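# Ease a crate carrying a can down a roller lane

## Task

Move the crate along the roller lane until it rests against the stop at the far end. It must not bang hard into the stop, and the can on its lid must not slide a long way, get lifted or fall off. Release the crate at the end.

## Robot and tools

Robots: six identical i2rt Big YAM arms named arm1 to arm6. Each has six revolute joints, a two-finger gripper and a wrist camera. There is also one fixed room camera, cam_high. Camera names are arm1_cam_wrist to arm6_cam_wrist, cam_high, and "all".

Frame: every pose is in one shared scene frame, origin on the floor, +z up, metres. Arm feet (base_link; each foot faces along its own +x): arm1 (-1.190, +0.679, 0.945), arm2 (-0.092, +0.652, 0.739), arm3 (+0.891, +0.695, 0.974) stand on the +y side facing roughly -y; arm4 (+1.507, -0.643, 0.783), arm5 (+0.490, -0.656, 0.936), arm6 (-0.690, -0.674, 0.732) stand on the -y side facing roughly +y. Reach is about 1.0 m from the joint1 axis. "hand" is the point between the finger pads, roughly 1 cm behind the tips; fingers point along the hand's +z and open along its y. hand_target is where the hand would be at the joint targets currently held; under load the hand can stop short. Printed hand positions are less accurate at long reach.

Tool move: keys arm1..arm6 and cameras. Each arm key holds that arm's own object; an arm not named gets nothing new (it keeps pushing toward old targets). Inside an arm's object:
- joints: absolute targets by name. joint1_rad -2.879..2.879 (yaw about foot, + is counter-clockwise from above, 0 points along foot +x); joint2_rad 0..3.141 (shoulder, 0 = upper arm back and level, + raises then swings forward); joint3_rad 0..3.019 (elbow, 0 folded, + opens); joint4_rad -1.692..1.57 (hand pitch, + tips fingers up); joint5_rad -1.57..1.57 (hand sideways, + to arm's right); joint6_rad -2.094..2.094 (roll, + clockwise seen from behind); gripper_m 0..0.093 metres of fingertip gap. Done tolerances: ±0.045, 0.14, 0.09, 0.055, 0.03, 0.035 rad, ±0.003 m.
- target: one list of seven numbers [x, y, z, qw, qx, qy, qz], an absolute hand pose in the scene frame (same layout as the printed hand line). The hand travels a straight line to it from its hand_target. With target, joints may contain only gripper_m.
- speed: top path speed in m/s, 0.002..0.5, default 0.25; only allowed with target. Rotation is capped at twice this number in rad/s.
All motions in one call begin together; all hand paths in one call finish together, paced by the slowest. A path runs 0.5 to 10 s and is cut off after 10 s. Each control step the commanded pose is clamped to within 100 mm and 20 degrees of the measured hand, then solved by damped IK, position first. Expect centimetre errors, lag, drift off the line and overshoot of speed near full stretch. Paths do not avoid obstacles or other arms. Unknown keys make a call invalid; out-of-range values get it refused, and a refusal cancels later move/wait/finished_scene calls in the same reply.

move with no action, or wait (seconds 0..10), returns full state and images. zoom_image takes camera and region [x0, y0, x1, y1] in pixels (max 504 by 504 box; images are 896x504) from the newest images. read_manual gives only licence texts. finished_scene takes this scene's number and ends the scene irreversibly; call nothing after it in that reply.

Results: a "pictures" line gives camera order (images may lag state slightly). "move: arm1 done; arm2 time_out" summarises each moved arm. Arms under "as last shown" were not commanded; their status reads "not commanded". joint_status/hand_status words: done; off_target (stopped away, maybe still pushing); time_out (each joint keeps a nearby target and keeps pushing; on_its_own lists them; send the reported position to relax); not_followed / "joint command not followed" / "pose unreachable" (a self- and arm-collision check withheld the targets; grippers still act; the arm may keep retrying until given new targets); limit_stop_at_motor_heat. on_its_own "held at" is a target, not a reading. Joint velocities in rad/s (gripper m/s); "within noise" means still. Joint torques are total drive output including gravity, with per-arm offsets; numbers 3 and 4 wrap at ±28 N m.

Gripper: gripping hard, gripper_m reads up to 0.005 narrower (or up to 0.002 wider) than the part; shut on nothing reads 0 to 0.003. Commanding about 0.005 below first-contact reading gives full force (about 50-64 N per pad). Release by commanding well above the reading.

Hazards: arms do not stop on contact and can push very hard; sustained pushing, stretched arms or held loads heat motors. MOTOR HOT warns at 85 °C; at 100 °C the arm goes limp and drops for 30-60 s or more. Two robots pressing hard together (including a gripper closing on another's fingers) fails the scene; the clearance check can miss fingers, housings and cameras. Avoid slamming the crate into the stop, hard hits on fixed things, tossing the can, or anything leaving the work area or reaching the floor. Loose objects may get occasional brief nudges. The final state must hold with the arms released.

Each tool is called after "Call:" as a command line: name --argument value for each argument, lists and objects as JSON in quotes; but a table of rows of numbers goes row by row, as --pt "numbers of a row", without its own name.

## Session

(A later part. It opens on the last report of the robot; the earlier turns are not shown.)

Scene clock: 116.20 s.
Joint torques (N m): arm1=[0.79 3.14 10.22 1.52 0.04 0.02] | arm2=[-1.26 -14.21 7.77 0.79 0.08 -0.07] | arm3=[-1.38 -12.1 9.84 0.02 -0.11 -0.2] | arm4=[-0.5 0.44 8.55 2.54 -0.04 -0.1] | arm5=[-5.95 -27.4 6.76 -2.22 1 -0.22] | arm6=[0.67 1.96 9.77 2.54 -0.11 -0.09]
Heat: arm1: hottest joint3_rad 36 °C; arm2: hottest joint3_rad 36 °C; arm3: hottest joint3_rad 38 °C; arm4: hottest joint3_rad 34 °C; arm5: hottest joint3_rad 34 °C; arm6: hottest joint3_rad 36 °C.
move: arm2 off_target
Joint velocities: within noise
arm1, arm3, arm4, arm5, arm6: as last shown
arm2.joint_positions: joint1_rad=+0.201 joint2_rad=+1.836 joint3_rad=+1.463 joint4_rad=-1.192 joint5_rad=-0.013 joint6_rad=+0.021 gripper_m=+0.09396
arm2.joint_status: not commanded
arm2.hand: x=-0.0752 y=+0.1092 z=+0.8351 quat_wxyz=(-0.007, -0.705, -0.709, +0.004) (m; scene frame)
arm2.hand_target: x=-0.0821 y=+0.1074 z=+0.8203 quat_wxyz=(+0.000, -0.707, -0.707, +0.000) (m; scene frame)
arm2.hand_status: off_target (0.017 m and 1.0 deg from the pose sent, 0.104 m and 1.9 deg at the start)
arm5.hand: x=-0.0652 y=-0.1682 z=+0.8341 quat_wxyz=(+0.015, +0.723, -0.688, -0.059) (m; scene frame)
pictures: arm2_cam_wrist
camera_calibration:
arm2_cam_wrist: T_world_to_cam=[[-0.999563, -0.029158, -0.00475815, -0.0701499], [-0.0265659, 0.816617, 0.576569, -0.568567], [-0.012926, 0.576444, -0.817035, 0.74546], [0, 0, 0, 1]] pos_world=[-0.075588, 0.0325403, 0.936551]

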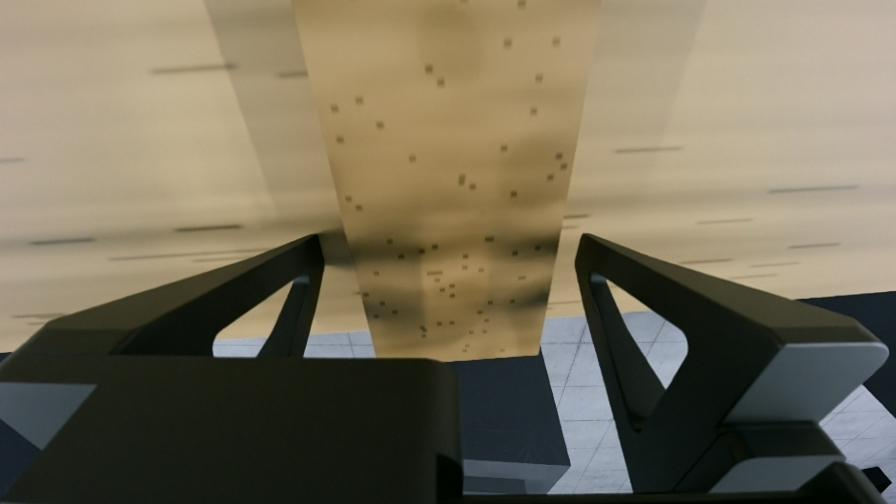

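Call:
move --arm2 '{"target":[-0.083,0.107,0.815,0,0.7071,0.7071,0],"speed":0.1,"joints":{"gripper_m":0.059}}' --cameras '["arm2_cam_wrist"]'

Call:
move --arm5 '{"joints":{"gripper_m":0.092}}' --cameras '[]'

Call:
move --arm5 '{"target":[-0.05,-0.19,1.0,0,0.7071,-0.7071,0],"speed":0.25}' --cameras '["arm2_cam_wrist"]'

Scene clock: 122.67 s.
Joint torques (N m): arm1=[0.73 3.66 10.3 1.52 0.03 0.01] | arm2=[-1.08 -13.98 7.16 1.07 -0.06 -0.04] | arm3=[-1.44 -12.04 9.87 0.02 -0.11 -0.2] | arm4=[-0.5 0.44 8.58 2.56 -0.06 -0.11] | arm5=[-5.95 -27.4 6.76 -2.21 1 -0.22] | arm6=[0.62 1.96 9.77 2.54 -0.11 -0.09]
Heat: arm1: hottest joint3_rad 36 °C; arm2: hottest joint3_rad 36 °C; arm3: hottest joint3_rad 38 °C; arm4: hottest joint3_rad 34 °C; arm5: hottest joint3_rad 34 °C; arm6: hottest joint3_rad 36 °C.
move: arm2 off_target
Joint velocities: within noise
arm1, arm3, arm4, arm5, arm6: as last shown
arm2.joint_positions: joint1_rad=+0.200 joint2_rad=+1.838 joint3_rad=+1.462 joint4_rad=-1.186 joint5_rad=-0.009 joint6_rad=+0.018 gripper_m=+0.06399
arm2.joint_status: gripper_m off_target (ended at +0.06402, target +0.05900)
arm2.hand: x=-0.0767 y=+0.1080 z=+0.8341 quat_wxyz=(-0.007, -0.705, -0.709, +0.007) (m; scene frame)
arm2.hand_target: x=-0.0828 y=+0.1076 z=+0.8153 quat_wxyz=(+0.000, -0.707, -0.707, +0.000) (m; scene frame)
arm2.hand_status: off_target (0.020 m and 1.2 deg from the pose sent, 0.022 m and 0.9 deg at the start)
pictures: arm2_cam_wrist
camera_calibration:
arm2_cam_wrist: T_world_to_cam=[[-0.999529, -0.0306687, -0.000556826, -0.0750505], [-0.0254503, 0.819049, 0.573159, -0.564346], [-0.017122, 0.572904, -0.819444, 0.747387], [0, 0, 0, 1]] pos_world=[-0.0765812, 0.0317442, 0.93586]

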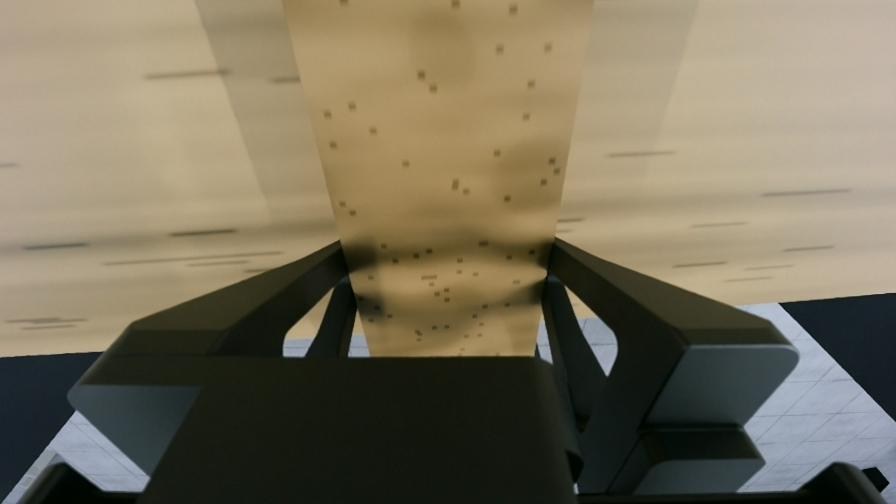

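Scene clock: 123.53 s.
Joint torques (N m): arm1=[0.32 3.19 10.32 1.5 0.02 0] | arm2=[-1.26 -13.63 7.35 1.02 -0.08 0.02] | arm3=[-1.49 -11.93 9.91 -0.02 -0.12 -0.19] | arm4=[-0.62 0.38 8.55 2.58 -0.04 -0.09] | arm5=[-5.25 -27.16 6.72 -1.18 1.27 -0.17] | arm6=[0.62 1.96 9.77 2.52 -0.11 -0.09]
Heat: arm1: hottest joint3_rad 36 °C; arm2: hottest joint3_rad 36 °C; arm3: hottest joint3_rad 38 °C; arm4: hottest joint3_rad 35 °C; arm5: hottest joint3_rad 34 °C; arm6: hottest joint3_rad 36 °C.
move: arm5 done
Joint velocities: within noise
arm1, arm3, arm4, arm6: as last shown
arm2.joint_positions: joint1_rad=+0.190 joint2_rad=+1.838 joint3_rad=+1.461 joint4_rad=-1.184 joint5_rad=-0.008 joint6_rad=+0.008 gripper_m=+0.06399
arm2.joint_status: not commanded
arm2.hand: x=-0.0819 y=+0.1078 z=+0.8339 quat_wxyz=(-0.007, -0.705, -0.709, +0.008) (m; scene frame)
arm2.hand_target: x=-0.0830 y=+0.1076 z=+0.8153 quat_wxyz=(+0.000, -0.707, -0.707, +0.000) (m; scene frame)
arm2.hand_status: not commanded
arm5.joint_positions: joint1_rad=+0.910 joint2_rad=+2.493 joint3_rad=+2.053 joint4_rad=-1.045 joint5_rad=-0.018 joint6_rad=+0.791 gripper_m=+0.09202
arm5.joint_status: all done
arm5.hand: x=-0.0567 y=-0.1694 z=+0.8341 quat_wxyz=(+0.018, +0.722, -0.690, -0.044) (m; scene frame)
arm5.hand_target: x=-0.0040 y=-0.1520 z=+0.8203 quat_wxyz=(+0.003, +0.707, -0.707, +0.000) (m; scene frame)
arm5.hand_status: not commanded
pictures: none
No camera images: "cameras" was empty.

Scene clock: 125.33 s.
Joint torques (N m): arm1=[0.26 3.37 10.25 1.42 0.02 0.03] | arm2=[7.41 -14.33 7.38 0.18 -1.4 0.84] | arm3=[-1.32 -12.04 9.88 -0.03 -0.11 -0.2] | arm4=[-0.56 0.38 8.58 2.58 -0.06 -0.1] | arm5=[-0.09 -25.52 14.69 0.38 0.25 0.05] | arm6=[0.62 1.9 9.77 2.54 -0.11 -0.09]
Heat: arm1: hottest joint3_rad 36 °C; arm2: hottest joint3_rad 36 °C; arm3: hottest joint3_rad 38 °C; arm4: hottest joint3_rad 35 °C; arm5: hottest joint3_rad 34 °C; arm6: hottest joint3_rad 36 °C.
move: arm5 off_target
Joint velocities: within noise
arm1.joint_positions: joint1_rad=+0.450 joint2_rad=+0.646 joint3_rad=+1.353 joint4_rad=-1.256 joint5_rad=-0.025 joint6_rad=-0.082 gripper_m=+0.09396
arm1.joint_status: not commanded
arm1.hand: x=-1.0494 y=+0.4575 z=+1.4761 quat_wxyz=(-0.422, -0.389, -0.781, +0.247) (m; scene frame)
arm1.hand_target: x=-1.0507 y=+0.4596 z=+1.4900 quat_wxyz=(-0.433, -0.386, -0.774, +0.254) (m; scene frame)
arm1.hand_status: not commanded
arm2.joint_positions: joint1_rad=+0.079 joint2_rad=+1.843 joint3_rad=+1.460 joint4_rad=-1.165 joint5_rad=+0.030 joint6_rad=-0.087 gripper_m=+0.06399
arm2.joint_status: not commanded
arm2.hand: x=-0.1496 y=+0.1068 z=+0.8311 quat_wxyz=(+0.004, -0.710, -0.703, +0.025) (m; scene frame)
arm2.hand_target: x=-0.0830 y=+0.1077 z=+0.8153 quat_wxyz=(+0.000, -0.707, -0.707, +0.000) (m; scene frame)
arm2.hand_status: not commanded
arm3: as last shown
arm4.joint_positions: joint1_rad=+0.133 joint2_rad=+0.618 joint3_rad=+1.399 joint4_rad=-1.434 joint5_rad=-0.177 joint6_rad=+0.312 gripper_m=+0.09396
arm4.joint_status: not commanded
arm4.hand: x=+1.3937 y=-0.4464 z=+1.3061 quat_wxyz=(-0.124, +0.677, -0.588, -0.425) (m; scene frame)
arm4.hand_target: x=+1.3943 y=-0.4484 z=+1.3173 quat_wxyz=(-0.129, +0.673, -0.583, -0.436) (m; scene frame)
arm4.hand_status: not commanded
arm5.joint_positions: joint1_rad=+0.933 joint2_rad=+2.329 joint3_rad=+2.167 joint4_rad=-1.445 joint5_rad=+0.011 joint6_rad=+0.856 gripper_m=+0.09206
arm5.joint_status: not commanded
arm5.hand: x=-0.0385 y=-0.1981 z=+0.9882 quat_wxyz=(+0.001, +0.709, -0.705, +0.016) (m; scene frame)
arm5.hand_target: x=-0.0494 y=-0.1906 z=+1.0001 quat_wxyz=(+0.000, +0.707, -0.707, -0.001) (m; scene frame)
arm5.hand_status: off_target (0.018 m and 1.9 deg from the pose sent, 0.167 m and 6.0 deg at the start)
arm6.joint_positions: joint1_rad=+0.067 joint2_rad=+0.576 joint3_rad=+1.433 joint4_rad=-1.158 joint5_rad=-0.198 joint6_rad=-0.235 gripper_m=+0.09396
arm6.joint_status: not commanded
arm6.hand: x=-0.7592 y=-0.4590 z=+1.3426 quat_wxyz=(-0.383, +0.697, -0.398, -0.457) (m; scene frame)
arm6.hand_target: x=-0.7586 y=-0.4633 z=+1.3513 quat_wxyz=(-0.390, +0.692, -0.394, -0.462) (m; scene frame)
arm6.hand_status: not commanded
pictures: arm2_cam_wrist
camera_calibration:
arm2_cam_wrist: T_world_to_cam=[[-0.999066, -0.0131022, 0.0411704, -0.18445], [0.0124502, 0.825181, 0.564731, -0.551531], [-0.0413723, 0.564717, -0.824247, 0.745567], [0, 0, 0, 1]] pos_world=[-0.146565, 0.0316621, 0.933593]

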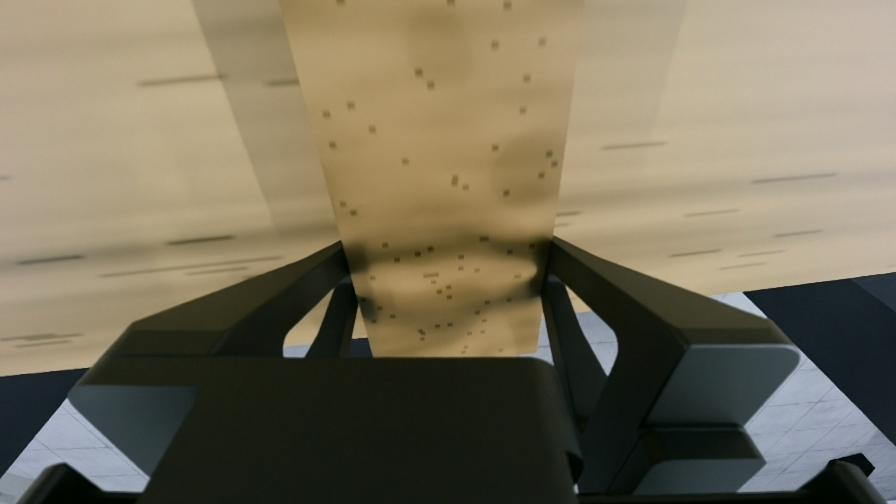

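Call:
move --arm2 '{"target":[-0.46,0.107,0.805,0,0.7071,0.7071,0],"speed":0.14}' --arm5 '{"target":[0.25,-0.4,1.12,0,0.7071,-0.7071,0],"speed":0.3}' --arm6 '{"target":[-0.52,-0.3,1.03,0,0.7071,-0.7071,0],"speed":0.3}' --cameras '["arm2_cam_wrist","cam_high"]'

Call:
move --arm6 '{"target":[-0.5,-0.14,0.92,0,0.7071,-0.7071,0],"speed":0.25}' --cameras '["arm6_cam_wrist","arm2_cam_wrist"]'

Scene clock: 142.40 s.
Joint torques (N m): arm1=[0.5 3.25 10.25 1.57 0.03 0.03] | arm2=[3.37 -22.42 6.22 -3.55 -0.19 0.33] | arm3=[-1.38 -12.04 9.88 -0.08 -0.11 -0.21] | arm4=[-0.5 0.38 8.57 2.56 -0.05 -0.08] | arm5=[-1.26 -10.05 8.38 0.46 0.26 -0.09] | arm6=[-0.09 -13.39 13.74 -0.01 0 0.03]
Heat: arm1: hottest joint3_rad 37 °C; arm2: hottest joint3_rad 34 °C; arm3: hottest joint3_rad 39 °C; arm4: hottest joint3_rad 35 °C; arm5: hottest joint3_rad 36 °C; arm6: hottest joint3_rad 36 °C.
move: arm2 off_target; arm5 done; arm6 off_target
Joint velocities: within noise
arm1, arm3, arm4: as last shown
arm2.joint_positions: joint1_rad=-0.477 joint2_rad=+2.185 joint3_rad=+1.953 joint4_rad=-1.219 joint5_rad=+0.007 joint6_rad=-0.642 gripper_m=+0.06398
arm2.joint_status: not commanded
arm2.hand: x=-0.5160 y=+0.0999 z=+0.8153 quat_wxyz=(-0.005, -0.709, -0.702, +0.067) (m; scene frame)
arm2.hand_target: x=-0.4642 y=+0.1068 z=+0.8061 quat_wxyz=(+0.003, -0.707, -0.707, +0.002) (m; scene frame)
arm2.hand_status: off_target (0.057 m and 7.7 deg from the pose sent, 0.312 m and 3.0 deg at the start)
arm5.joint_positions: joint1_rad=+0.851 joint2_rad=+1.289 joint3_rad=+1.081 joint4_rad=-1.350 joint5_rad=+0.011 joint6_rad=+0.777 gripper_m=+0.09206
arm5.joint_status: not commanded
arm5.hand: x=+0.2420 y=-0.3976 z=+1.1234 quat_wxyz=(+0.002, +0.708, -0.707, -0.008) (m; scene frame)
arm5.hand_target: x=+0.2498 y=-0.4000 z=+1.1201 quat_wxyz=(+0.000, +0.707, -0.707, +0.000) (m; scene frame)
arm5.hand_status: done (0.009 m and 0.9 deg from the pose sent, 0.376 m and 1.9 deg at the start)
arm6.joint_positions: joint1_rad=-0.501 joint2_rad=+1.412 joint3_rad=+1.448 joint4_rad=-1.640 joint5_rad=-0.004 joint6_rad=-0.442 gripper_m=+0.09396
arm6.joint_status: not commanded
arm6.hand: x=-0.5274 y=-0.3075 z=+1.0156 quat_wxyz=(+0.013, +0.715, -0.699, +0.004) (m; scene frame)
arm6.hand_target: x=-0.5203 y=-0.3005 z=+1.0299 quat_wxyz=(+0.000, +0.707, -0.707, +0.000) (m; scene frame)
arm6.hand_status: off_target (0.018 m and 2.0 deg from the pose sent, 0.424 m and 78.5 deg at the start)
pictures: arm2_cam_wrist, cam_high
camera_calibration:
arm2_cam_wrist: T_world_to_cam=[[-0.996099, -0.00856658, 0.0878294, -0.586895], [0.0369584, 0.863287, 0.503358, -0.473517], [-0.0801341, 0.50464, -0.859603, 0.736185], [0, 0, 0, 1]] pos_world=[-0.508112, 0.0322447, 0.922722]

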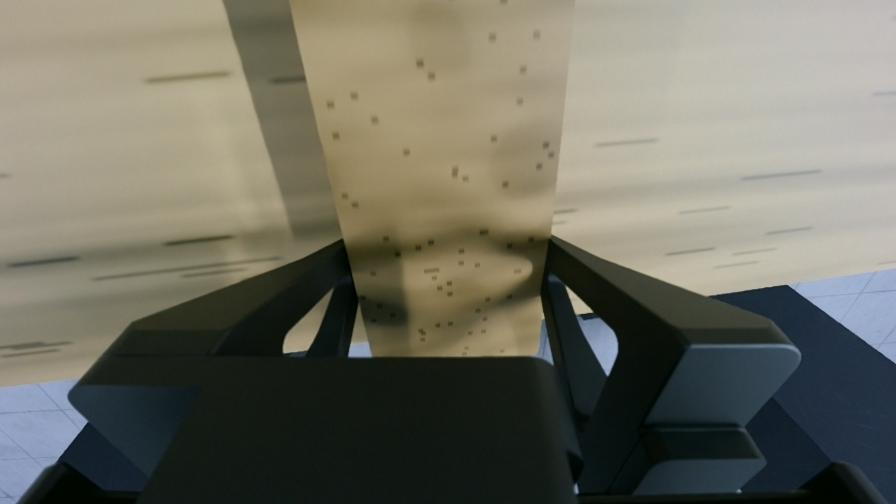

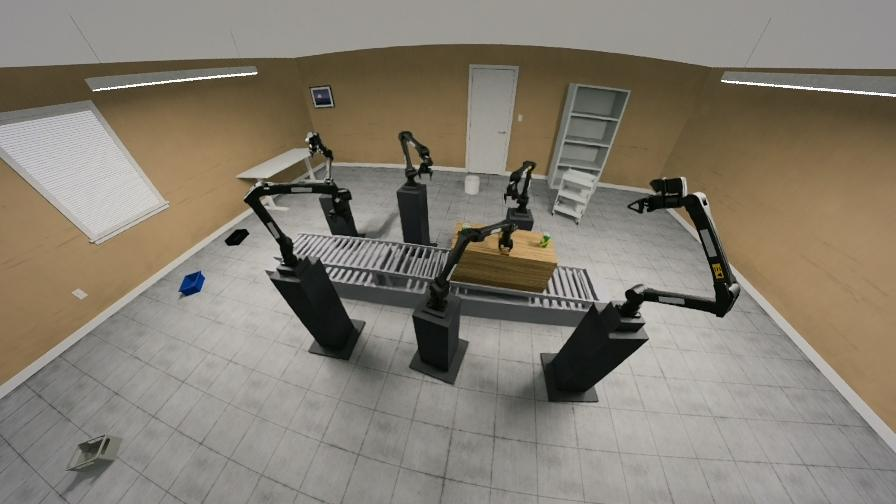

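Scene clock: 144.13 s.
Joint torques (N m): arm1=[0.38 3.31 10.36 1.51 0.03 0.05] | arm2=[3.66 -21.71 6 -3.45 -0.21 0.37] | arm3=[-1.55 -11.93 9.89 -0.03 -0.1 -0.2] | arm4=[-0.67 0.5 8.61 2.59 -0.06 -0.1] | arm5=[-1.2 -10.11 8.38 0.46 0.26 -0.08] | arm6=[1.14 -19.49 13.55 0.47 -0.02 0.03]
Heat: arm1: hottest joint3_rad 37 °C; arm2: hottest joint3_rad 34 °C; arm3: hottest joint3_rad 39 °C; arm4: hottest joint3_rad 35 °C; arm5: hottest joint3_rad 36 °C; arm6: hottest joint3_rad 36 °C.
move: arm6 off_target
Joint velocities: within noise
arm1, arm2, arm3, arm4, arm5: as last shown
arm6.joint_positions: joint1_rad=-0.431 joint2_rad=+1.820 joint3_rad=+1.681 joint4_rad=-1.461 joint5_rad=-0.004 joint6_rad=-0.357 gripper_m=+0.09396
arm6.joint_status: not commanded
arm6.hand: x=-0.5019 y=-0.1560 z=+0.9149 quat_wxyz=(+0.011, +0.709, -0.705, +0.004) (m; scene frame)
arm6.hand_target: x=-0.5002 y=-0.1406 z=+0.9200 quat_wxyz=(+0.000, +0.707, -0.707, +0.000) (m; scene frame)
arm6.hand_status: off_target (0.017 m and 1.4 deg from the pose sent, 0.195 m and 2.0 deg at the start)
pictures: arm2_cam_wrist, arm6_cam_wrist
camera_calibration:
arm2_cam_wrist: T_world_to_cam=[[-0.996099, -0.00856658, 0.0878294, -0.586895], [0.0369584, 0.863287, 0.503358, -0.473517], [-0.0801341, 0.50464, -0.859603, 0.736185], [0, 0, 0, 1]] pos_world=[-0.508112, 0.0322447, 0.922722]
arm6_cam_wrist: T_world_to_cam=[[0.999819, 0.0140922, -0.0128173, 0.515059], [0.0189858, -0.792049, 0.610162, -0.671777], [-0.00155343, -0.610295, -0.792173, 0.755076], [0, 0, 0, 1]] pos_world=[-0.501039, -0.0785196, 1.01465]

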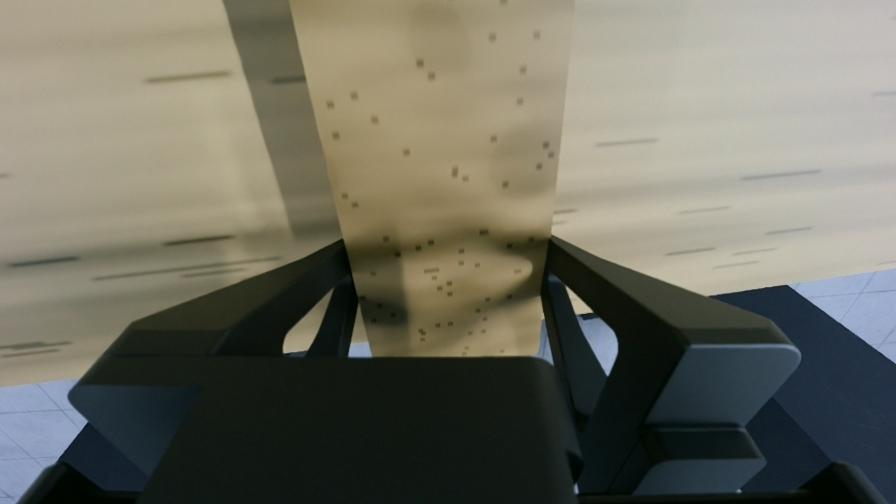

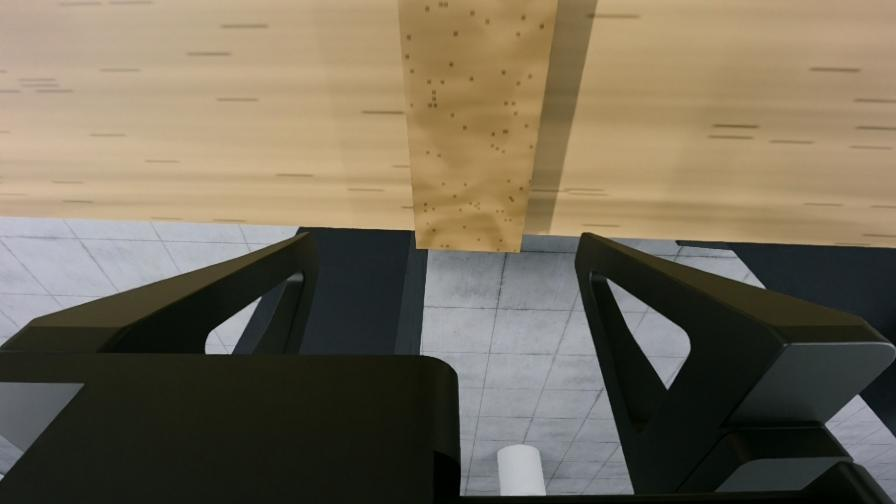

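Call:
move --arm6 '{"target":[-0.487,-0.157,0.818,0,0.7071,-0.7071,0],"speed":0.15}' --cameras '["arm6_cam_wrist"]'

Scene clock: 150.83 s.
Joint torques (N m): arm1=[0.5 3.37 10.32 1.43 0.03 0.03] | arm2=[3.25 -22.24 6.12 -3.36 -0.2 0.37] | arm3=[-1.44 -11.99 9.88 -0.03 -0.11 -0.2] | arm4=[-0.85 0.56 8.58 2.58 -0.05 -0.11] | arm5=[-1.2 -10.05 8.38 0.47 0.26 -0.08] | arm6=[-0.03 -19.55 8.79 0.95 0 -0.25]
Heat: arm1: hottest joint3_rad 37 °C; arm2: hottest joint3_rad 34 °C; arm3: hottest joint3_rad 39 °C; arm4: hottest joint3_rad 35 °C; arm5: hottest joint3_rad 36 °C; arm6: hottest joint3_rad 36 °C.
move: arm6 off_target
Joint velocities: within noise
arm1, arm2, arm4, arm5: as last shown
arm3.joint_positions: joint1_rad=-0.845 joint2_rad=+1.436 joint3_rad=+1.178 joint4_rad=-1.322 joint5_rad=+0.009 joint6_rad=-0.790 gripper_m=+0.09200
arm3.joint_status: not commanded
arm3.hand: x=+0.6007 y=+0.4154 z=+1.1475 quat_wxyz=(+0.001, -0.709, -0.705, +0.001) (m; scene frame)
arm3.hand_target: x=+0.6000 y=+0.4199 z=+1.1500 quat_wxyz=(+0.000, -0.707, -0.707, +0.000) (m; scene frame)
arm3.hand_status: not commanded
arm6.joint_positions: joint1_rad=-0.449 joint2_rad=+1.856 joint3_rad=+1.510 joint4_rad=-1.213 joint5_rad=-0.004 joint6_rad=-0.361 gripper_m=+0.09396
arm6.joint_status: not commanded
arm6.hand: x=-0.4908 y=-0.1558 z=+0.8320 quat_wxyz=(-0.007, +0.705, -0.710, -0.004) (m; scene frame)
arm6.hand_target: x=-0.4871 y=-0.1573 z=+0.8182 quat_wxyz=(+0.000, +0.707, -0.707, +0.000) (m; scene frame)
arm6.hand_status: off_target (0.015 m and 1.0 deg from the pose sent, 0.098 m and 1.4 deg at the start)
pictures: arm6_cam_wrist
camera_calibration:
arm6_cam_wrist: T_world_to_cam=[[0.999998, 0.000583754, 0.00176016, 0.488777], [-0.000544192, -0.814997, 0.579465, -0.608811], [0.00177279, -0.579465, -0.814995, 0.715092], [0, 0, 0, 1]] pos_world=[-0.490375, -0.0820939, 0.934721]

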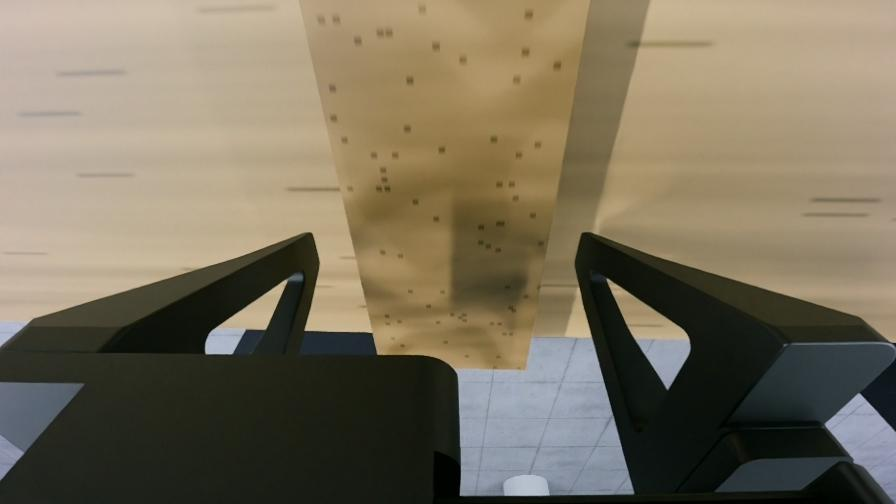

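Call:
move --arm6 '{"target":[-0.486,-0.157,0.806,0,0.7071,-0.7071,0],"speed":0.1}' --cameras '[]'

Call:
move --arm6 '{"joints":{"gripper_m":0.058}}' --cameras '["arm6_cam_wrist"]'

Scene clock: 155.67 s.
Joint torques (N m): arm1=[0.21 3.49 10.25 1.47 0.05 0.05] | arm2=[3.6 -21.36 6.2 -3.52 -0.17 0.37] | arm3=[-1.32 -11.93 9.92 0.01 -0.11 -0.2] | arm4=[-0.56 0.56 8.55 2.63 -0.05 -0.09] | arm5=[-1.26 -10.05 8.39 0.47 0.26 -0.08] | arm6=[0.03 -19.02 8.42 0.98 -0.01 -0.24]
Heat: arm1: hottest joint3_rad 37 °C; arm2: hottest joint3_rad 33 °C; arm3: hottest joint3_rad 39 °C; arm4: hottest joint3_rad 35 °C; arm5: hottest joint3_rad 36 °C; arm6: hottest joint3_rad 36 °C.
move: arm6 off_target
Joint velocities: within noise
arm1, arm2, arm3, arm4, arm5: as last shown
arm6.joint_positions: joint1_rad=-0.450 joint2_rad=+1.862 joint3_rad=+1.498 joint4_rad=-1.186 joint5_rad=-0.004 joint6_rad=-0.363 gripper_m=+0.09396
arm6.joint_status: not commanded
arm6.hand: x=-0.4895 y=-0.1541 z=+0.8248 quat_wxyz=(-0.012, +0.705, -0.709, -0.006) (m; scene frame)
arm6.hand_target: x=-0.4864 y=-0.1575 z=+0.8063 quat_wxyz=(+0.000, +0.707, -0.707, +0.000) (m; scene frame)
arm6.hand_status: off_target (0.019 m and 1.6 deg from the pose sent, 0.027 m and 1.0 deg at the start)
pictures: none
No camera images: "cameras" was empty.

Scene clock: 156.30 s.
Joint torques (N m): arm1=[0.56 3.55 10.26 1.54 0 0.02] | arm2=[3.25 -21.89 6.09 -3.59 -0.23 0.38] | arm3=[-1.44 -11.81 9.88 -0.05 -0.12 -0.2] | arm4=[-0.56 0.44 8.55 2.56 -0.07 -0.1] | arm5=[-1.26 -10.05 8.38 0.47 0.26 -0.08] | arm6=[-0.03 -19.02 8.42 0.96 -0.05 -0.24]
Heat: arm1: hottest joint3_rad 37 °C; arm2: hottest joint2_rad 33 °C; arm3: hottest joint3_rad 39 °C; arm4: hottest joint3_rad 35 °C; arm5: hottest joint3_rad 36 °C; arm6: hottest joint3_rad 36 °C.
move: arm6 off_target
Joint velocities: within noise
arm1, arm2, arm3, arm4, arm5: as last shown
arm6.joint_positions: joint1_rad=-0.451 joint2_rad=+1.862 joint3_rad=+1.498 joint4_rad=-1.185 joint5_rad=-0.003 joint6_rad=-0.364 gripper_m=+0.06298
arm6.joint_status: gripper_m off_target (ended at +0.06300, target +0.05800)
arm6.hand: x=-0.4890 y=-0.1541 z=+0.8248 quat_wxyz=(-0.012, +0.705, -0.709, -0.006) (m; scene frame)
arm6.hand_target: x=-0.4862 y=-0.1576 z=+0.8063 quat_wxyz=(+0.000, +0.707, -0.707, +0.000) (m; scene frame)
arm6.hand_status: not commanded
pictures: arm6_cam_wrist
camera_calibration:
arm6_cam_wrist: T_world_to_cam=[[0.999978, 0.00134684, 0.00644315, 0.483201], [-0.00258287, -0.820054, 0.57228, -0.599164], [0.0060545, -0.572284, -0.820033, 0.717459], [0, 0, 0, 1]] pos_world=[-0.489082, -0.0814074, 0.928116]

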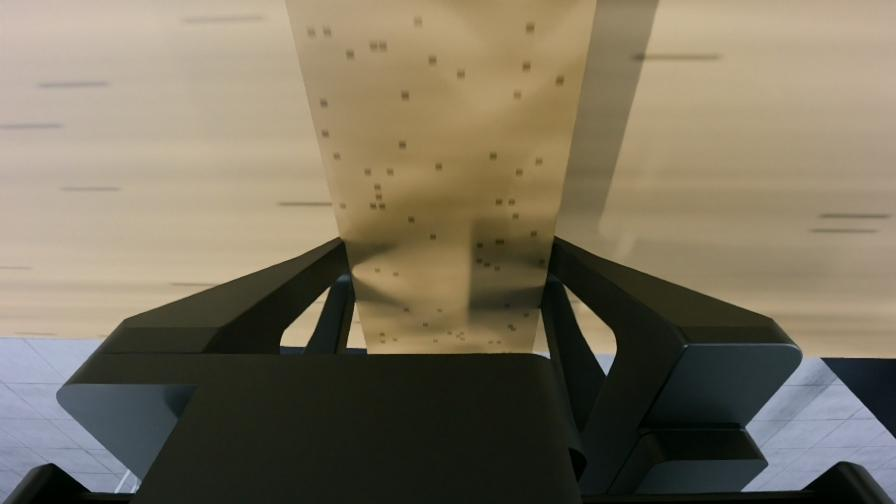

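Call:
move --arm2 '{"joints":{"gripper_m":0.092}}' --cameras '[]'

Call:
move --arm2 '{"target":[-0.49,0.14,1.0,0,0.7071,0.7071,0],"speed":0.25}' --cameras '["arm6_cam_wrist","arm1_cam_wrist","cam_high"]'

Call:
move --arm2 '{"target":[-0.25,0.4,1.12,0,0.7071,0.7071,0],"speed":0.3}' --arm6 '{"target":[-0.62,-0.157,0.802,0,0.7071,-0.7071,0],"speed":0.12}' --cameras '["arm6_cam_wrist","arm1_cam_wrist","cam_high"]'

Scene clock: 163.43 s.
Joint torques (N m): arm1=[0.38 3.43 10.32 1.57 0.03 0.03] | arm2=[2.96 -21.83 6.17 -1.92 -0.82 0.27] | arm3=[-1.44 -12.1 9.87 -0.02 -0.12 -0.21] | arm4=[-0.67 0.56 8.58 2.55 -0.05 -0.09] | arm5=[-1.26 -10.11 8.38 0.47 0.26 -0.08] | arm6=[-0.62 -18.96 8.58 1.11 -0.06 -0.28]
Heat: arm1: hottest joint3_rad 37 °C; arm2: hottest joint2_rad 33 °C; arm3: hottest joint3_rad 39 °C; arm4: hottest joint3_rad 35 °C; arm5: hottest joint3_rad 36 °C; arm6: hottest joint3_rad 35 °C.
move: arm2 done
Joint velocities: within noise
arm1, arm3, arm4, arm5: as last shown
arm2.joint_positions: joint1_rad=-0.470 joint2_rad=+2.181 joint3_rad=+1.953 joint4_rad=-1.262 joint5_rad=+0.026 joint6_rad=-0.630 gripper_m=+0.09200
arm2.joint_status: all done
arm2.hand: x=-0.5084 y=+0.1070 z=+0.8167 quat_wxyz=(+0.006, -0.712, -0.700, +0.049) (m; scene frame)
arm2.hand_target: x=-0.4642 y=+0.1067 z=+0.8062 quat_wxyz=(+0.003, -0.707, -0.707, +0.002) (m; scene frame)
arm2.hand_status: not commanded
arm6.joint_positions: joint1_rad=-0.443 joint2_rad=+1.862 joint3_rad=+1.496 joint4_rad=-1.189 joint5_rad=-0.003 joint6_rad=-0.360 gripper_m=+0.06298
arm6.joint_status: not commanded
arm6.hand: x=-0.4936 y=-0.1543 z=+0.8241 quat_wxyz=(-0.009, +0.706, -0.708, -0.005) (m; scene frame)
arm6.hand_target: x=-0.4863 y=-0.1575 z=+0.8064 quat_wxyz=(+0.000, +0.707, -0.707, +0.000) (m; scene frame)
arm6.hand_status: not commanded
pictures: none
No camera images: "cameras" was empty.

Scene clock: 165.23 s.
Joint torques (N m): arm1=[0.32 3.66 10.33 1.42 0.02 0.03] | arm2=[-1.08 -18.49 11.23 0.21 -0.25 -0.1] | arm3=[-1.49 -12.1 9.89 -0.02 -0.11 -0.2] | arm4=[-0.38 0.5 8.58 2.58 -0.06 -0.09] | arm5=[-1.26 -10.11 8.38 0.46 0.26 -0.08] | arm6=[-7.36 -18.2 10.07 2.45 0.89 -0.82]
Heat: arm1: hottest joint3_rad 37 °C; arm2: hottest joint2_rad 33 °C; arm3: hottest joint3_rad 39 °C; arm4: hottest joint3_rad 35 °C; arm5: hottest joint3_rad 36 °C; arm6: hottest joint3_rad 35 °C.
move: arm2 off_target
Joint velocities: within noise
arm1, arm3, arm4, arm5: as last shown
arm2.joint_positions: joint1_rad=-0.473 joint2_rad=+2.041 joint3_rad=+2.192 joint4_rad=-1.671 joint5_rad=+0.003 joint6_rad=-0.652 gripper_m=+0.09205
arm2.joint_status: not commanded
arm2.hand: x=-0.4796 y=+0.1414 z=+0.9951 quat_wxyz=(-0.003, -0.705, -0.708, +0.033) (m; scene frame)
arm2.hand_target: x=-0.4897 y=+0.1406 z=+0.9995 quat_wxyz=(-0.005, -0.707, -0.706, +0.039) (m; scene frame)
arm2.hand_status: off_target (0.012 m and 3.8 deg from the pose sent, 0.187 m and 5.7 deg at the start; a joint's target at an end of its range on 33 of 54 steps)
arm5.joint_positions: joint1_rad=+0.851 joint2_rad=+1.289 joint3_rad=+1.081 joint4_rad=-1.350 joint5_rad=+0.011 joint6_rad=+0.776 gripper_m=+0.09206
arm6.joint_positions: joint1_rad=-0.365 joint2_rad=+1.857 joint3_rad=+1.477 joint4_rad=-1.224 joint5_rad=-0.025 joint6_rad=-0.309 gripper_m=+0.06297
arm6.joint_status: not commanded
arm6.hand: x=-0.5429 y=-0.1544 z=+0.8199 quat_wxyz=(+0.018, +0.716, -0.698, -0.003) (m; scene frame)
arm6.hand_target: x=-0.4863 y=-0.1574 z=+0.8064 quat_wxyz=(+0.000, +0.707, -0.707, +0.000) (m; scene frame)
arm6.hand_status: not commanded
pictures: arm1_cam_wrist, arm6_cam_wrist, cam_high
camera_calibration:
arm1_cam_wrist: T_world_to_cam=[[-0.81315, -0.580791, 0.0383122, -0.639893], [-0.547786, 0.741366, -0.387695, -0.337555], [0.196767, -0.336242, -0.920991, 1.84752], [0, 0, 0, 1]] pos_world=[-1.06877, 0.49982, 1.59519]
arm6_cam_wrist: T_world_to_cam=[[0.998961, 0.0318852, -0.0325654, 0.57334], [0.0451216, -0.792551, 0.608135, -0.596056], [-0.00641924, -0.608972, -0.793166, 0.679143], [0, 0, 0, 1]] pos_world=[-0.54149, -0.0771068, 0.919826]

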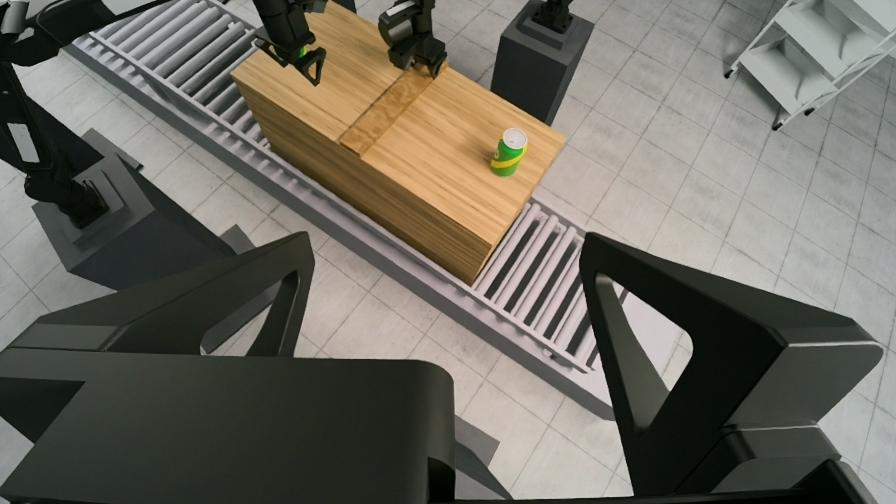

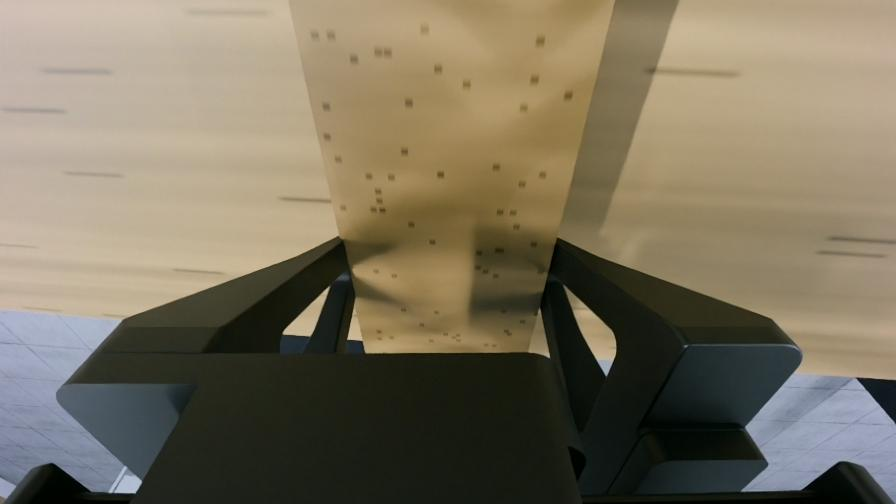

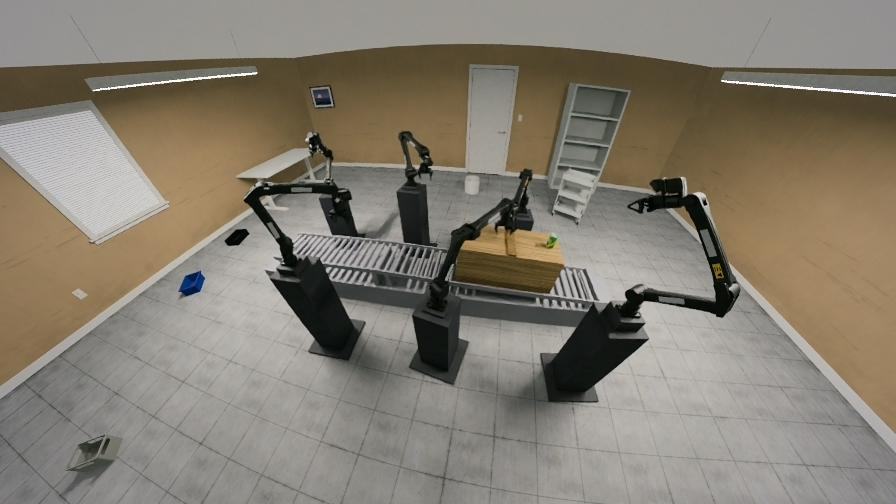

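Scene clock: 168.57 s.
Joint torques (N m): arm1=[0.38 3.49 10.28 1.51 0.02 0.02] | arm2=[0.21 -3.31 8.4 0.53 -0.23 0.04] | arm3=[-1.32 -12.1 9.89 -0.01 -0.11 -0.2] | arm4=[-0.73 0.62 8.58 2.55 -0.06 -0.09] | arm5=[-1.2 -10.11 8.38 0.47 0.26 -0.08] | arm6=[-8.47 -18.61 8.47 1.14 1.73 -0.92]
Heat: arm1: hottest joint3_rad 37 °C; arm2: hottest joint2_rad 33 °C; arm3: hottest joint3_rad 39 °C; arm4: hottest joint3_rad 35 °C; arm5: hottest joint3_rad 36 °C; arm6: hottest joint3_rad 35 °C.
move: arm2 off_target; arm6 off_target
Joint velocities: within noise
arm1.joint_positions: joint1_rad=+0.450 joint2_rad=+0.646 joint3_rad=+1.353 joint4_rad=-1.256 joint5_rad=-0.025 joint6_rad=-0.082 gripper_m=+0.09396
arm1.joint_status: not commanded
arm1.hand: x=-1.0494 y=+0.4575 z=+1.4761 quat_wxyz=(-0.422, -0.389, -0.781, +0.247) (m; scene frame)
arm1.hand_target: x=-1.0507 y=+0.4596 z=+1.4900 quat_wxyz=(-0.433, -0.386, -0.774, +0.254) (m; scene frame)
arm1.hand_status: not commanded
arm2.joint_positions: joint1_rad=-0.400 joint2_rad=+1.023 joint3_rad=+1.372 joint4_rad=-1.674 joint5_rad=+0.003 joint6_rad=-0.573 gripper_m=+0.09205
arm2.joint_status: not commanded
arm2.hand: x=-0.2535 y=+0.4030 z=+1.1221 quat_wxyz=(-0.025, -0.702, -0.700, +0.127) (m; scene frame)
arm2.hand_target: x=-0.2501 y=+0.3998 z=+1.1193 quat_wxyz=(-0.026, -0.701, -0.702, +0.120) (m; scene frame)
arm2.hand_status: off_target (0.005 m and 14.8 deg from the pose sent, 0.368 m and 3.8 deg at the start; a joint's target at an end of its range on 80 of 100 steps)
arm3, arm5: as last shown
arm4.joint_positions: joint1_rad=+0.133 joint2_rad=+0.618 joint3_rad=+1.399 joint4_rad=-1.434 joint5_rad=-0.177 joint6_rad=+0.312 gripper_m=+0.09396
arm4.joint_status: not commanded
arm4.hand: x=+1.3937 y=-0.4464 z=+1.3061 quat_wxyz=(-0.124, +0.677, -0.588, -0.425) (m; scene frame)
arm4.hand_target: x=+1.3943 y=-0.4484 z=+1.3173 quat_wxyz=(-0.129, +0.673, -0.583, -0.436) (m; scene frame)
arm4.hand_status: not commanded
arm6.joint_positions: joint1_rad=-0.105 joint2_rad=+1.790 joint3_rad=+1.358 joint4_rad=-1.144 joint5_rad=-0.044 joint6_rad=-0.050 gripper_m=+0.06297
arm6.joint_status: not commanded
arm6.hand: x=-0.6856 y=-0.1582 z=+0.8117 quat_wxyz=(+0.014, +0.716, -0.698, -0.014) (m; scene frame)
arm6.hand_target: x=-0.6238 y=-0.1612 z=+0.8028 quat_wxyz=(+0.001, +0.706, -0.708, +0.001) (m; scene frame)
arm6.hand_status: off_target (0.066 m and 2.8 deg from the pose sent, 0.079 m and 2.5 deg at the start)
pictures: arm1_cam_wrist, arm6_cam_wrist, cam_high
camera_calibration:
arm1_cam_wrist: T_world_to_cam=[[-0.81315, -0.580791, 0.0383122, -0.639893], [-0.547786, 0.741366, -0.387695, -0.337555], [0.196767, -0.336242, -0.920991, 1.84752], [0, 0, 0, 1]] pos_world=[-1.06877, 0.49982, 1.59519]
arm6_cam_wrist: T_world_to_cam=[[0.998495, 0.0337322, -0.0432444, 0.724331], [0.052796, -0.804676, 0.591362, -0.570705], [-0.0148498, -0.592755, -0.805246, 0.676043], [0, 0, 0, 1]] pos_world=[-0.683071, -0.0829385, 0.913197]

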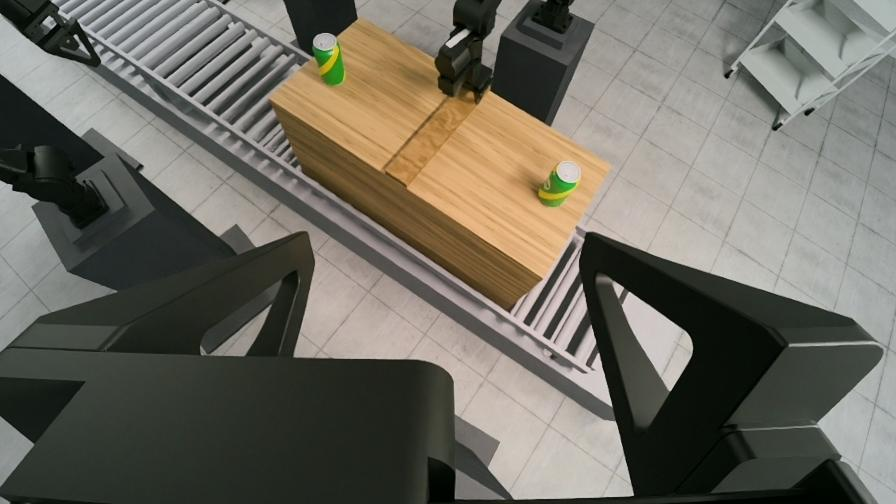

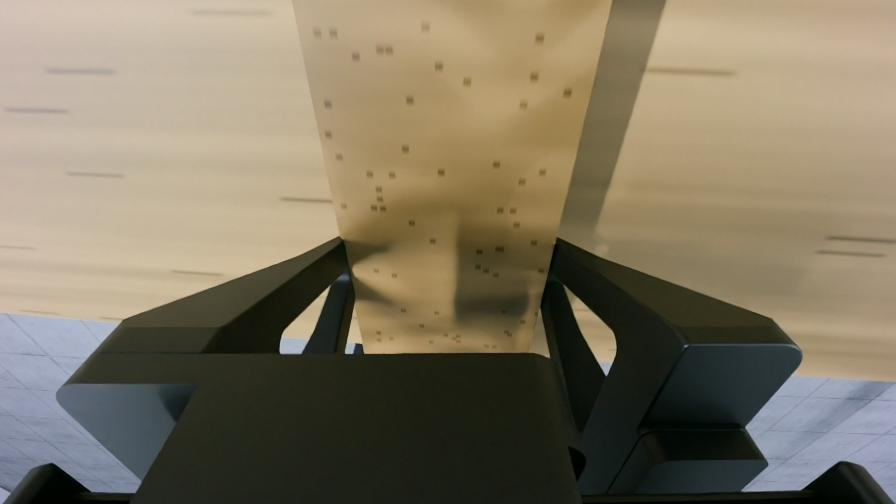

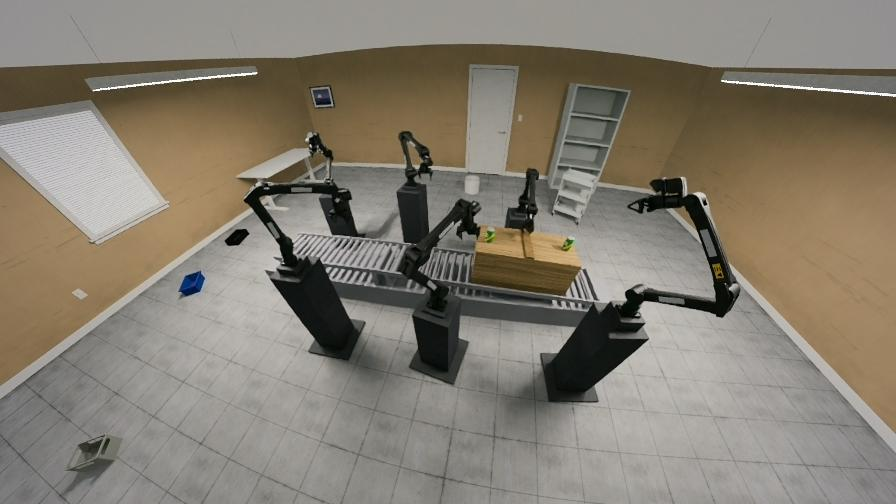

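Call:
move --arm6 '{"target":[-0.745,-0.157,0.798,0,0.7071,-0.7071,0],"speed":0.1}' --cameras '["arm1_cam_wrist"]'

Call:
zoom_image --camera "arm1_cam_wrist" --region '[480, 200, 720, 400]'

Scene clock: 177.57 s.
Joint torques (N m): arm1=[0.44 3.72 10.21 1.54 0.01 0.02] | arm2=[0.56 -3.84 8.31 0.69 -0.2 0.06] | arm3=[-1.49 -12.22 9.85 0.01 -0.11 -0.19] | arm4=[-0.62 0.5 8.59 2.59 -0.06 -0.11] | arm5=[-1.26 -10.11 8.39 0.47 0.26 -0.08] | arm6=[-9.11 -19.37 8.16 -0.39 2.12 -0.94]
Heat: arm1: hottest joint3_rad 37 °C; arm2: hottest joint3_rad 35 °C; arm3: hottest joint3_rad 40 °C; arm4: hottest joint3_rad 35 °C; arm5: hottest joint3_rad 36 °C; arm6: hottest joint3_rad 34 °C.
move: arm6 off_target
Joint velocities: within noise
arm1, arm2, arm3, arm4: as last shown
arm5.joint_positions: joint1_rad=+0.851 joint2_rad=+1.289 joint3_rad=+1.081 joint4_rad=-1.350 joint5_rad=+0.011 joint6_rad=+0.776 gripper_m=+0.09206
arm5.joint_status: not commanded
arm5.hand: x=+0.2420 y=-0.3976 z=+1.1234 quat_wxyz=(+0.002, +0.708, -0.707, -0.008) (m; scene frame)
arm5.hand_target: x=+0.2498 y=-0.4000 z=+1.1201 quat_wxyz=(+0.000, +0.707, -0.707, +0.000) (m; scene frame)
arm5.hand_status: not commanded
arm6.joint_positions: joint1_rad=+0.145 joint2_rad=+1.798 joint3_rad=+1.351 joint4_rad=-1.092 joint5_rad=-0.058 joint6_rad=+0.194 gripper_m=+0.06297
arm6.joint_status: not commanded
arm6.hand: x=-0.8177 y=-0.1641 z=+0.8055 quat_wxyz=(+0.013, +0.718, -0.695, -0.029) (m; scene frame)
arm6.hand_target: x=-0.7497 y=-0.1617 z=+0.7983 quat_wxyz=(+0.002, +0.707, -0.708, +0.001) (m; scene frame)
arm6.hand_status: off_target (0.073 m and 4.1 deg from the pose sent, 0.061 m and 2.8 deg at the start)
pictures: arm1_cam_wrist
camera_calibration:
arm1_cam_wrist: T_world_to_cam=[[-0.81315, -0.580791, 0.0383122, -0.639893], [-0.547786, 0.741366, -0.387695, -0.337555], [0.196767, -0.336242, -0.920991, 1.84752], [0, 0, 0, 1]] pos_world=[-1.06877, 0.49982, 1.59519]

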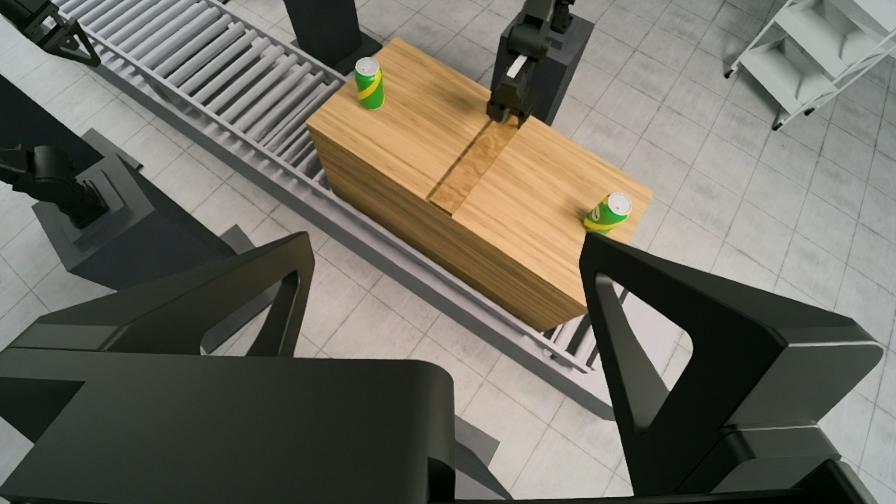

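Scaled by 2.100 from the camera's 896x504 image, which has a finer 1280x720 frame.

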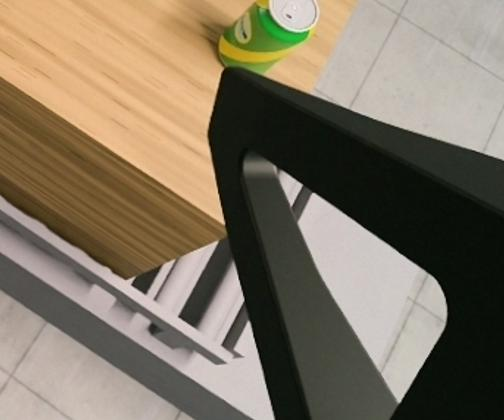

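Call:
move --arm6 '{"target":[-0.86,-0.16,0.795,0,0.7071,-0.7071,0],"speed":0.1}' --arm1 '{"joints":{"joint1_rad":0.2}}' --cameras '["arm1_cam_wrist"]'

Scene clock: 186.67 s.
Joint torques (N m): arm1=[-0.26 3.14 10.26 1.54 0.03 0.02] | arm2=[0.21 -3.43 8.34 0.7 -0.22 0.06] | arm3=[-1.32 -11.99 9.84 0.02 -0.11 -0.21] | arm4=[-0.62 0.56 8.57 2.58 -0.06 -0.1] | arm5=[-1.26 -10.05 8.38 0.47 0.26 -0.08] | arm6=[-8.64 -21.83 7.25 -1.73 1.67 -0.9]
Heat: arm1: hottest joint3_rad 37 °C; arm2: hottest joint3_rad 35 °C; arm3: hottest joint3_rad 40 °C; arm4: hottest joint3_rad 35 °C; arm5: hottest joint3_rad 36 °C; arm6: hottest joint2_rad 34 °C.
move: arm1 done; arm6 off_target
Joint velocities: within noise
arm1.joint_positions: joint1_rad=+0.209 joint2_rad=+0.646 joint3_rad=+1.353 joint4_rad=-1.256 joint5_rad=-0.025 joint6_rad=-0.082 gripper_m=+0.09396
arm1.joint_status: all done
arm1.hand: x=-1.1065 y=+0.4304 z=+1.4761 quat_wxyz=(-0.389, -0.480, -0.728, +0.296) (m; scene frame)
arm1.hand_target: x=-1.1094 y=+0.4321 z=+1.4900 quat_wxyz=(-0.398, -0.479, -0.720, +0.306) (m; scene frame)
arm1.hand_status: not commanded
arm2, arm3, arm4, arm5: as last shown
arm6.joint_positions: joint1_rad=+0.354 joint2_rad=+1.866 joint3_rad=+1.438 joint4_rad=-1.074 joint5_rad=-0.050 joint6_rad=+0.403 gripper_m=+0.06297
arm6.joint_status: not commanded
arm6.hand: x=-0.9346 y=-0.1683 z=+0.8008 quat_wxyz=(+0.008, +0.718, -0.694, -0.041) (m; scene frame)
arm6.hand_target: x=-0.8654 y=-0.1640 z=+0.7949 quat_wxyz=(+0.003, +0.707, -0.707, +0.000) (m; scene frame)
arm6.hand_status: off_target (0.075 m and 5.2 deg from the pose sent, 0.044 m and 4.1 deg at the start)
pictures: arm1_cam_wrist
camera_calibration:
arm1_cam_wrist: T_world_to_cam=[[-0.928391, -0.369595, 0.0386002, -0.920837], [-0.354819, 0.850789, -0.387635, -0.182381], [0.110428, -0.373573, -0.921004, 1.77018], [0, 0, 0, 1]] pos_world=[-1.11509, 0.476123, 1.59519]

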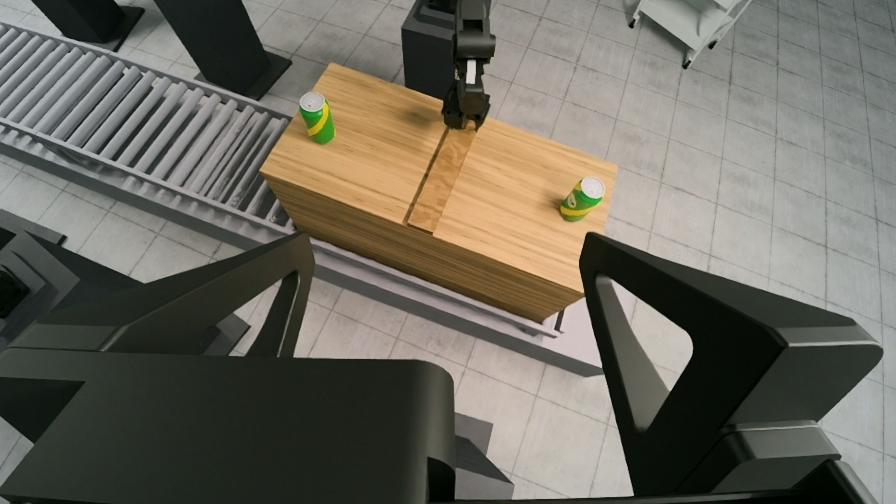

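Call:
move --arm6 '{"target":[-0.89,-0.16,0.794,0,0.7071,-0.7071,0],"speed":0.04}' --arm1 '{"joints":{"joint1_rad":0.02}}' --cameras '["arm1_cam_wrist"]'

Call:
zoom_image --camera "arm1_cam_wrist" --region '[460, 200, 620, 340]'

Scene clock: 193.30 s.
Joint torques (N m): arm1=[-0.03 3.84 10.28 1.54 0.02 0.02] | arm2=[0.85 -3.43 8.21 0.59 -0.23 0.09] | arm3=[-1.61 -12.1 9.84 0.05 -0.11 -0.19] | arm4=[-0.5 0.44 8.64 2.56 -0.04 -0.1] | arm5=[-1.26 -10.11 8.38 0.47 0.26 -0.08] | arm6=[-4.95 -19.84 9.94 -1.85 1.73 -0.45]
Heat: arm1: hottest joint3_rad 37 °C; arm2: hottest joint3_rad 36 °C; arm3: hottest joint3_rad 40 °C; arm4: hottest joint3_rad 35 °C; arm5: hottest joint3_rad 36 °C; arm6: hottest joint2_rad 35 °C.
move: arm1 done; arm6 off_target
Joint velocities: within noise
arm1.joint_positions: joint1_rad=+0.029 joint2_rad=+0.646 joint3_rad=+1.353 joint4_rad=-1.256 joint5_rad=-0.025 joint6_rad=-0.082 gripper_m=+0.09396
arm1.joint_status: all done
arm1.hand: x=-1.1523 y=+0.4196 z=+1.4761 quat_wxyz=(-0.361, -0.544, -0.682, +0.330) (m; scene frame)
arm1.hand_target: x=-1.1549 y=+0.4217 z=+1.4900 quat_wxyz=(-0.369, -0.542, -0.674, +0.341) (m; scene frame)
arm1.hand_status: not commanded
arm2, arm4, arm5: as last shown
arm3.joint_positions: joint1_rad=-0.845 joint2_rad=+1.436 joint3_rad=+1.178 joint4_rad=-1.322 joint5_rad=+0.009 joint6_rad=-0.790 gripper_m=+0.09200
arm3.joint_status: not commanded
arm3.hand: x=+0.6007 y=+0.4154 z=+1.1475 quat_wxyz=(+0.001, -0.709, -0.705, +0.001) (m; scene frame)
arm3.hand_target: x=+0.6000 y=+0.4199 z=+1.1500 quat_wxyz=(+0.000, -0.707, -0.707, +0.000) (m; scene frame)
arm3.hand_status: not commanded
arm6.joint_positions: joint1_rad=+0.354 joint2_rad=+1.869 joint3_rad=+1.443 joint4_rad=-1.081 joint5_rad=-0.049 joint6_rad=+0.404 gripper_m=+0.06297
arm6.joint_status: not commanded
arm6.hand: x=-0.9349 y=-0.1683 z=+0.8011 quat_wxyz=(+0.009, +0.718, -0.695, -0.039) (m; scene frame)
arm6.hand_target: x=-0.8916 y=-0.1619 z=+0.7944 quat_wxyz=(+0.002, +0.707, -0.707, -0.001) (m; scene frame)
arm6.hand_status: off_target (0.046 m and 5.0 deg from the pose sent, 0.046 m and 5.2 deg at the start)
pictures: arm1_cam_wrist
camera_calibration:
arm1_cam_wrist: T_world_to_cam=[[-0.979503, -0.197693, 0.0386096, -1.09839], [-0.197025, 0.900473, -0.387724, -0.0282505], [0.0418833, -0.387384, -0.920967, 1.69793], [0, 0, 0, 1]] pos_world=[-1.15255, 0.466047, 1.59519]

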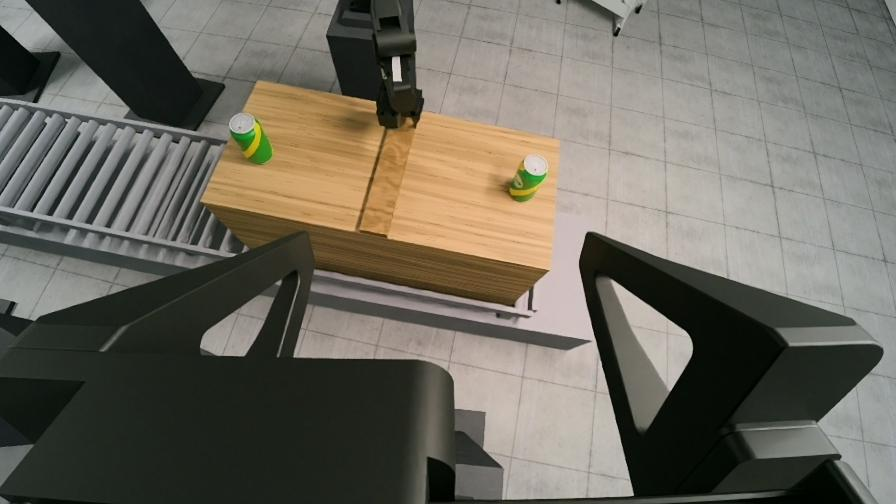

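Scaled by 3.150 from the camera's 896x504 image, which has a finer 1280x720 frame.

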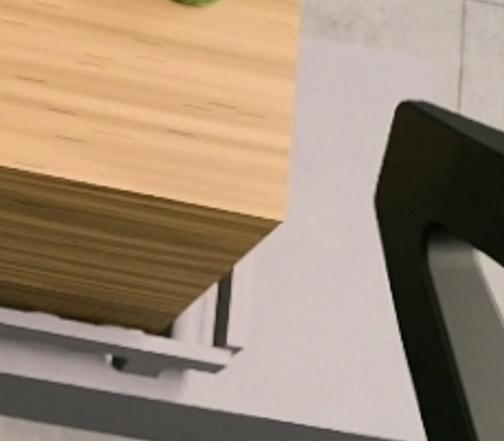

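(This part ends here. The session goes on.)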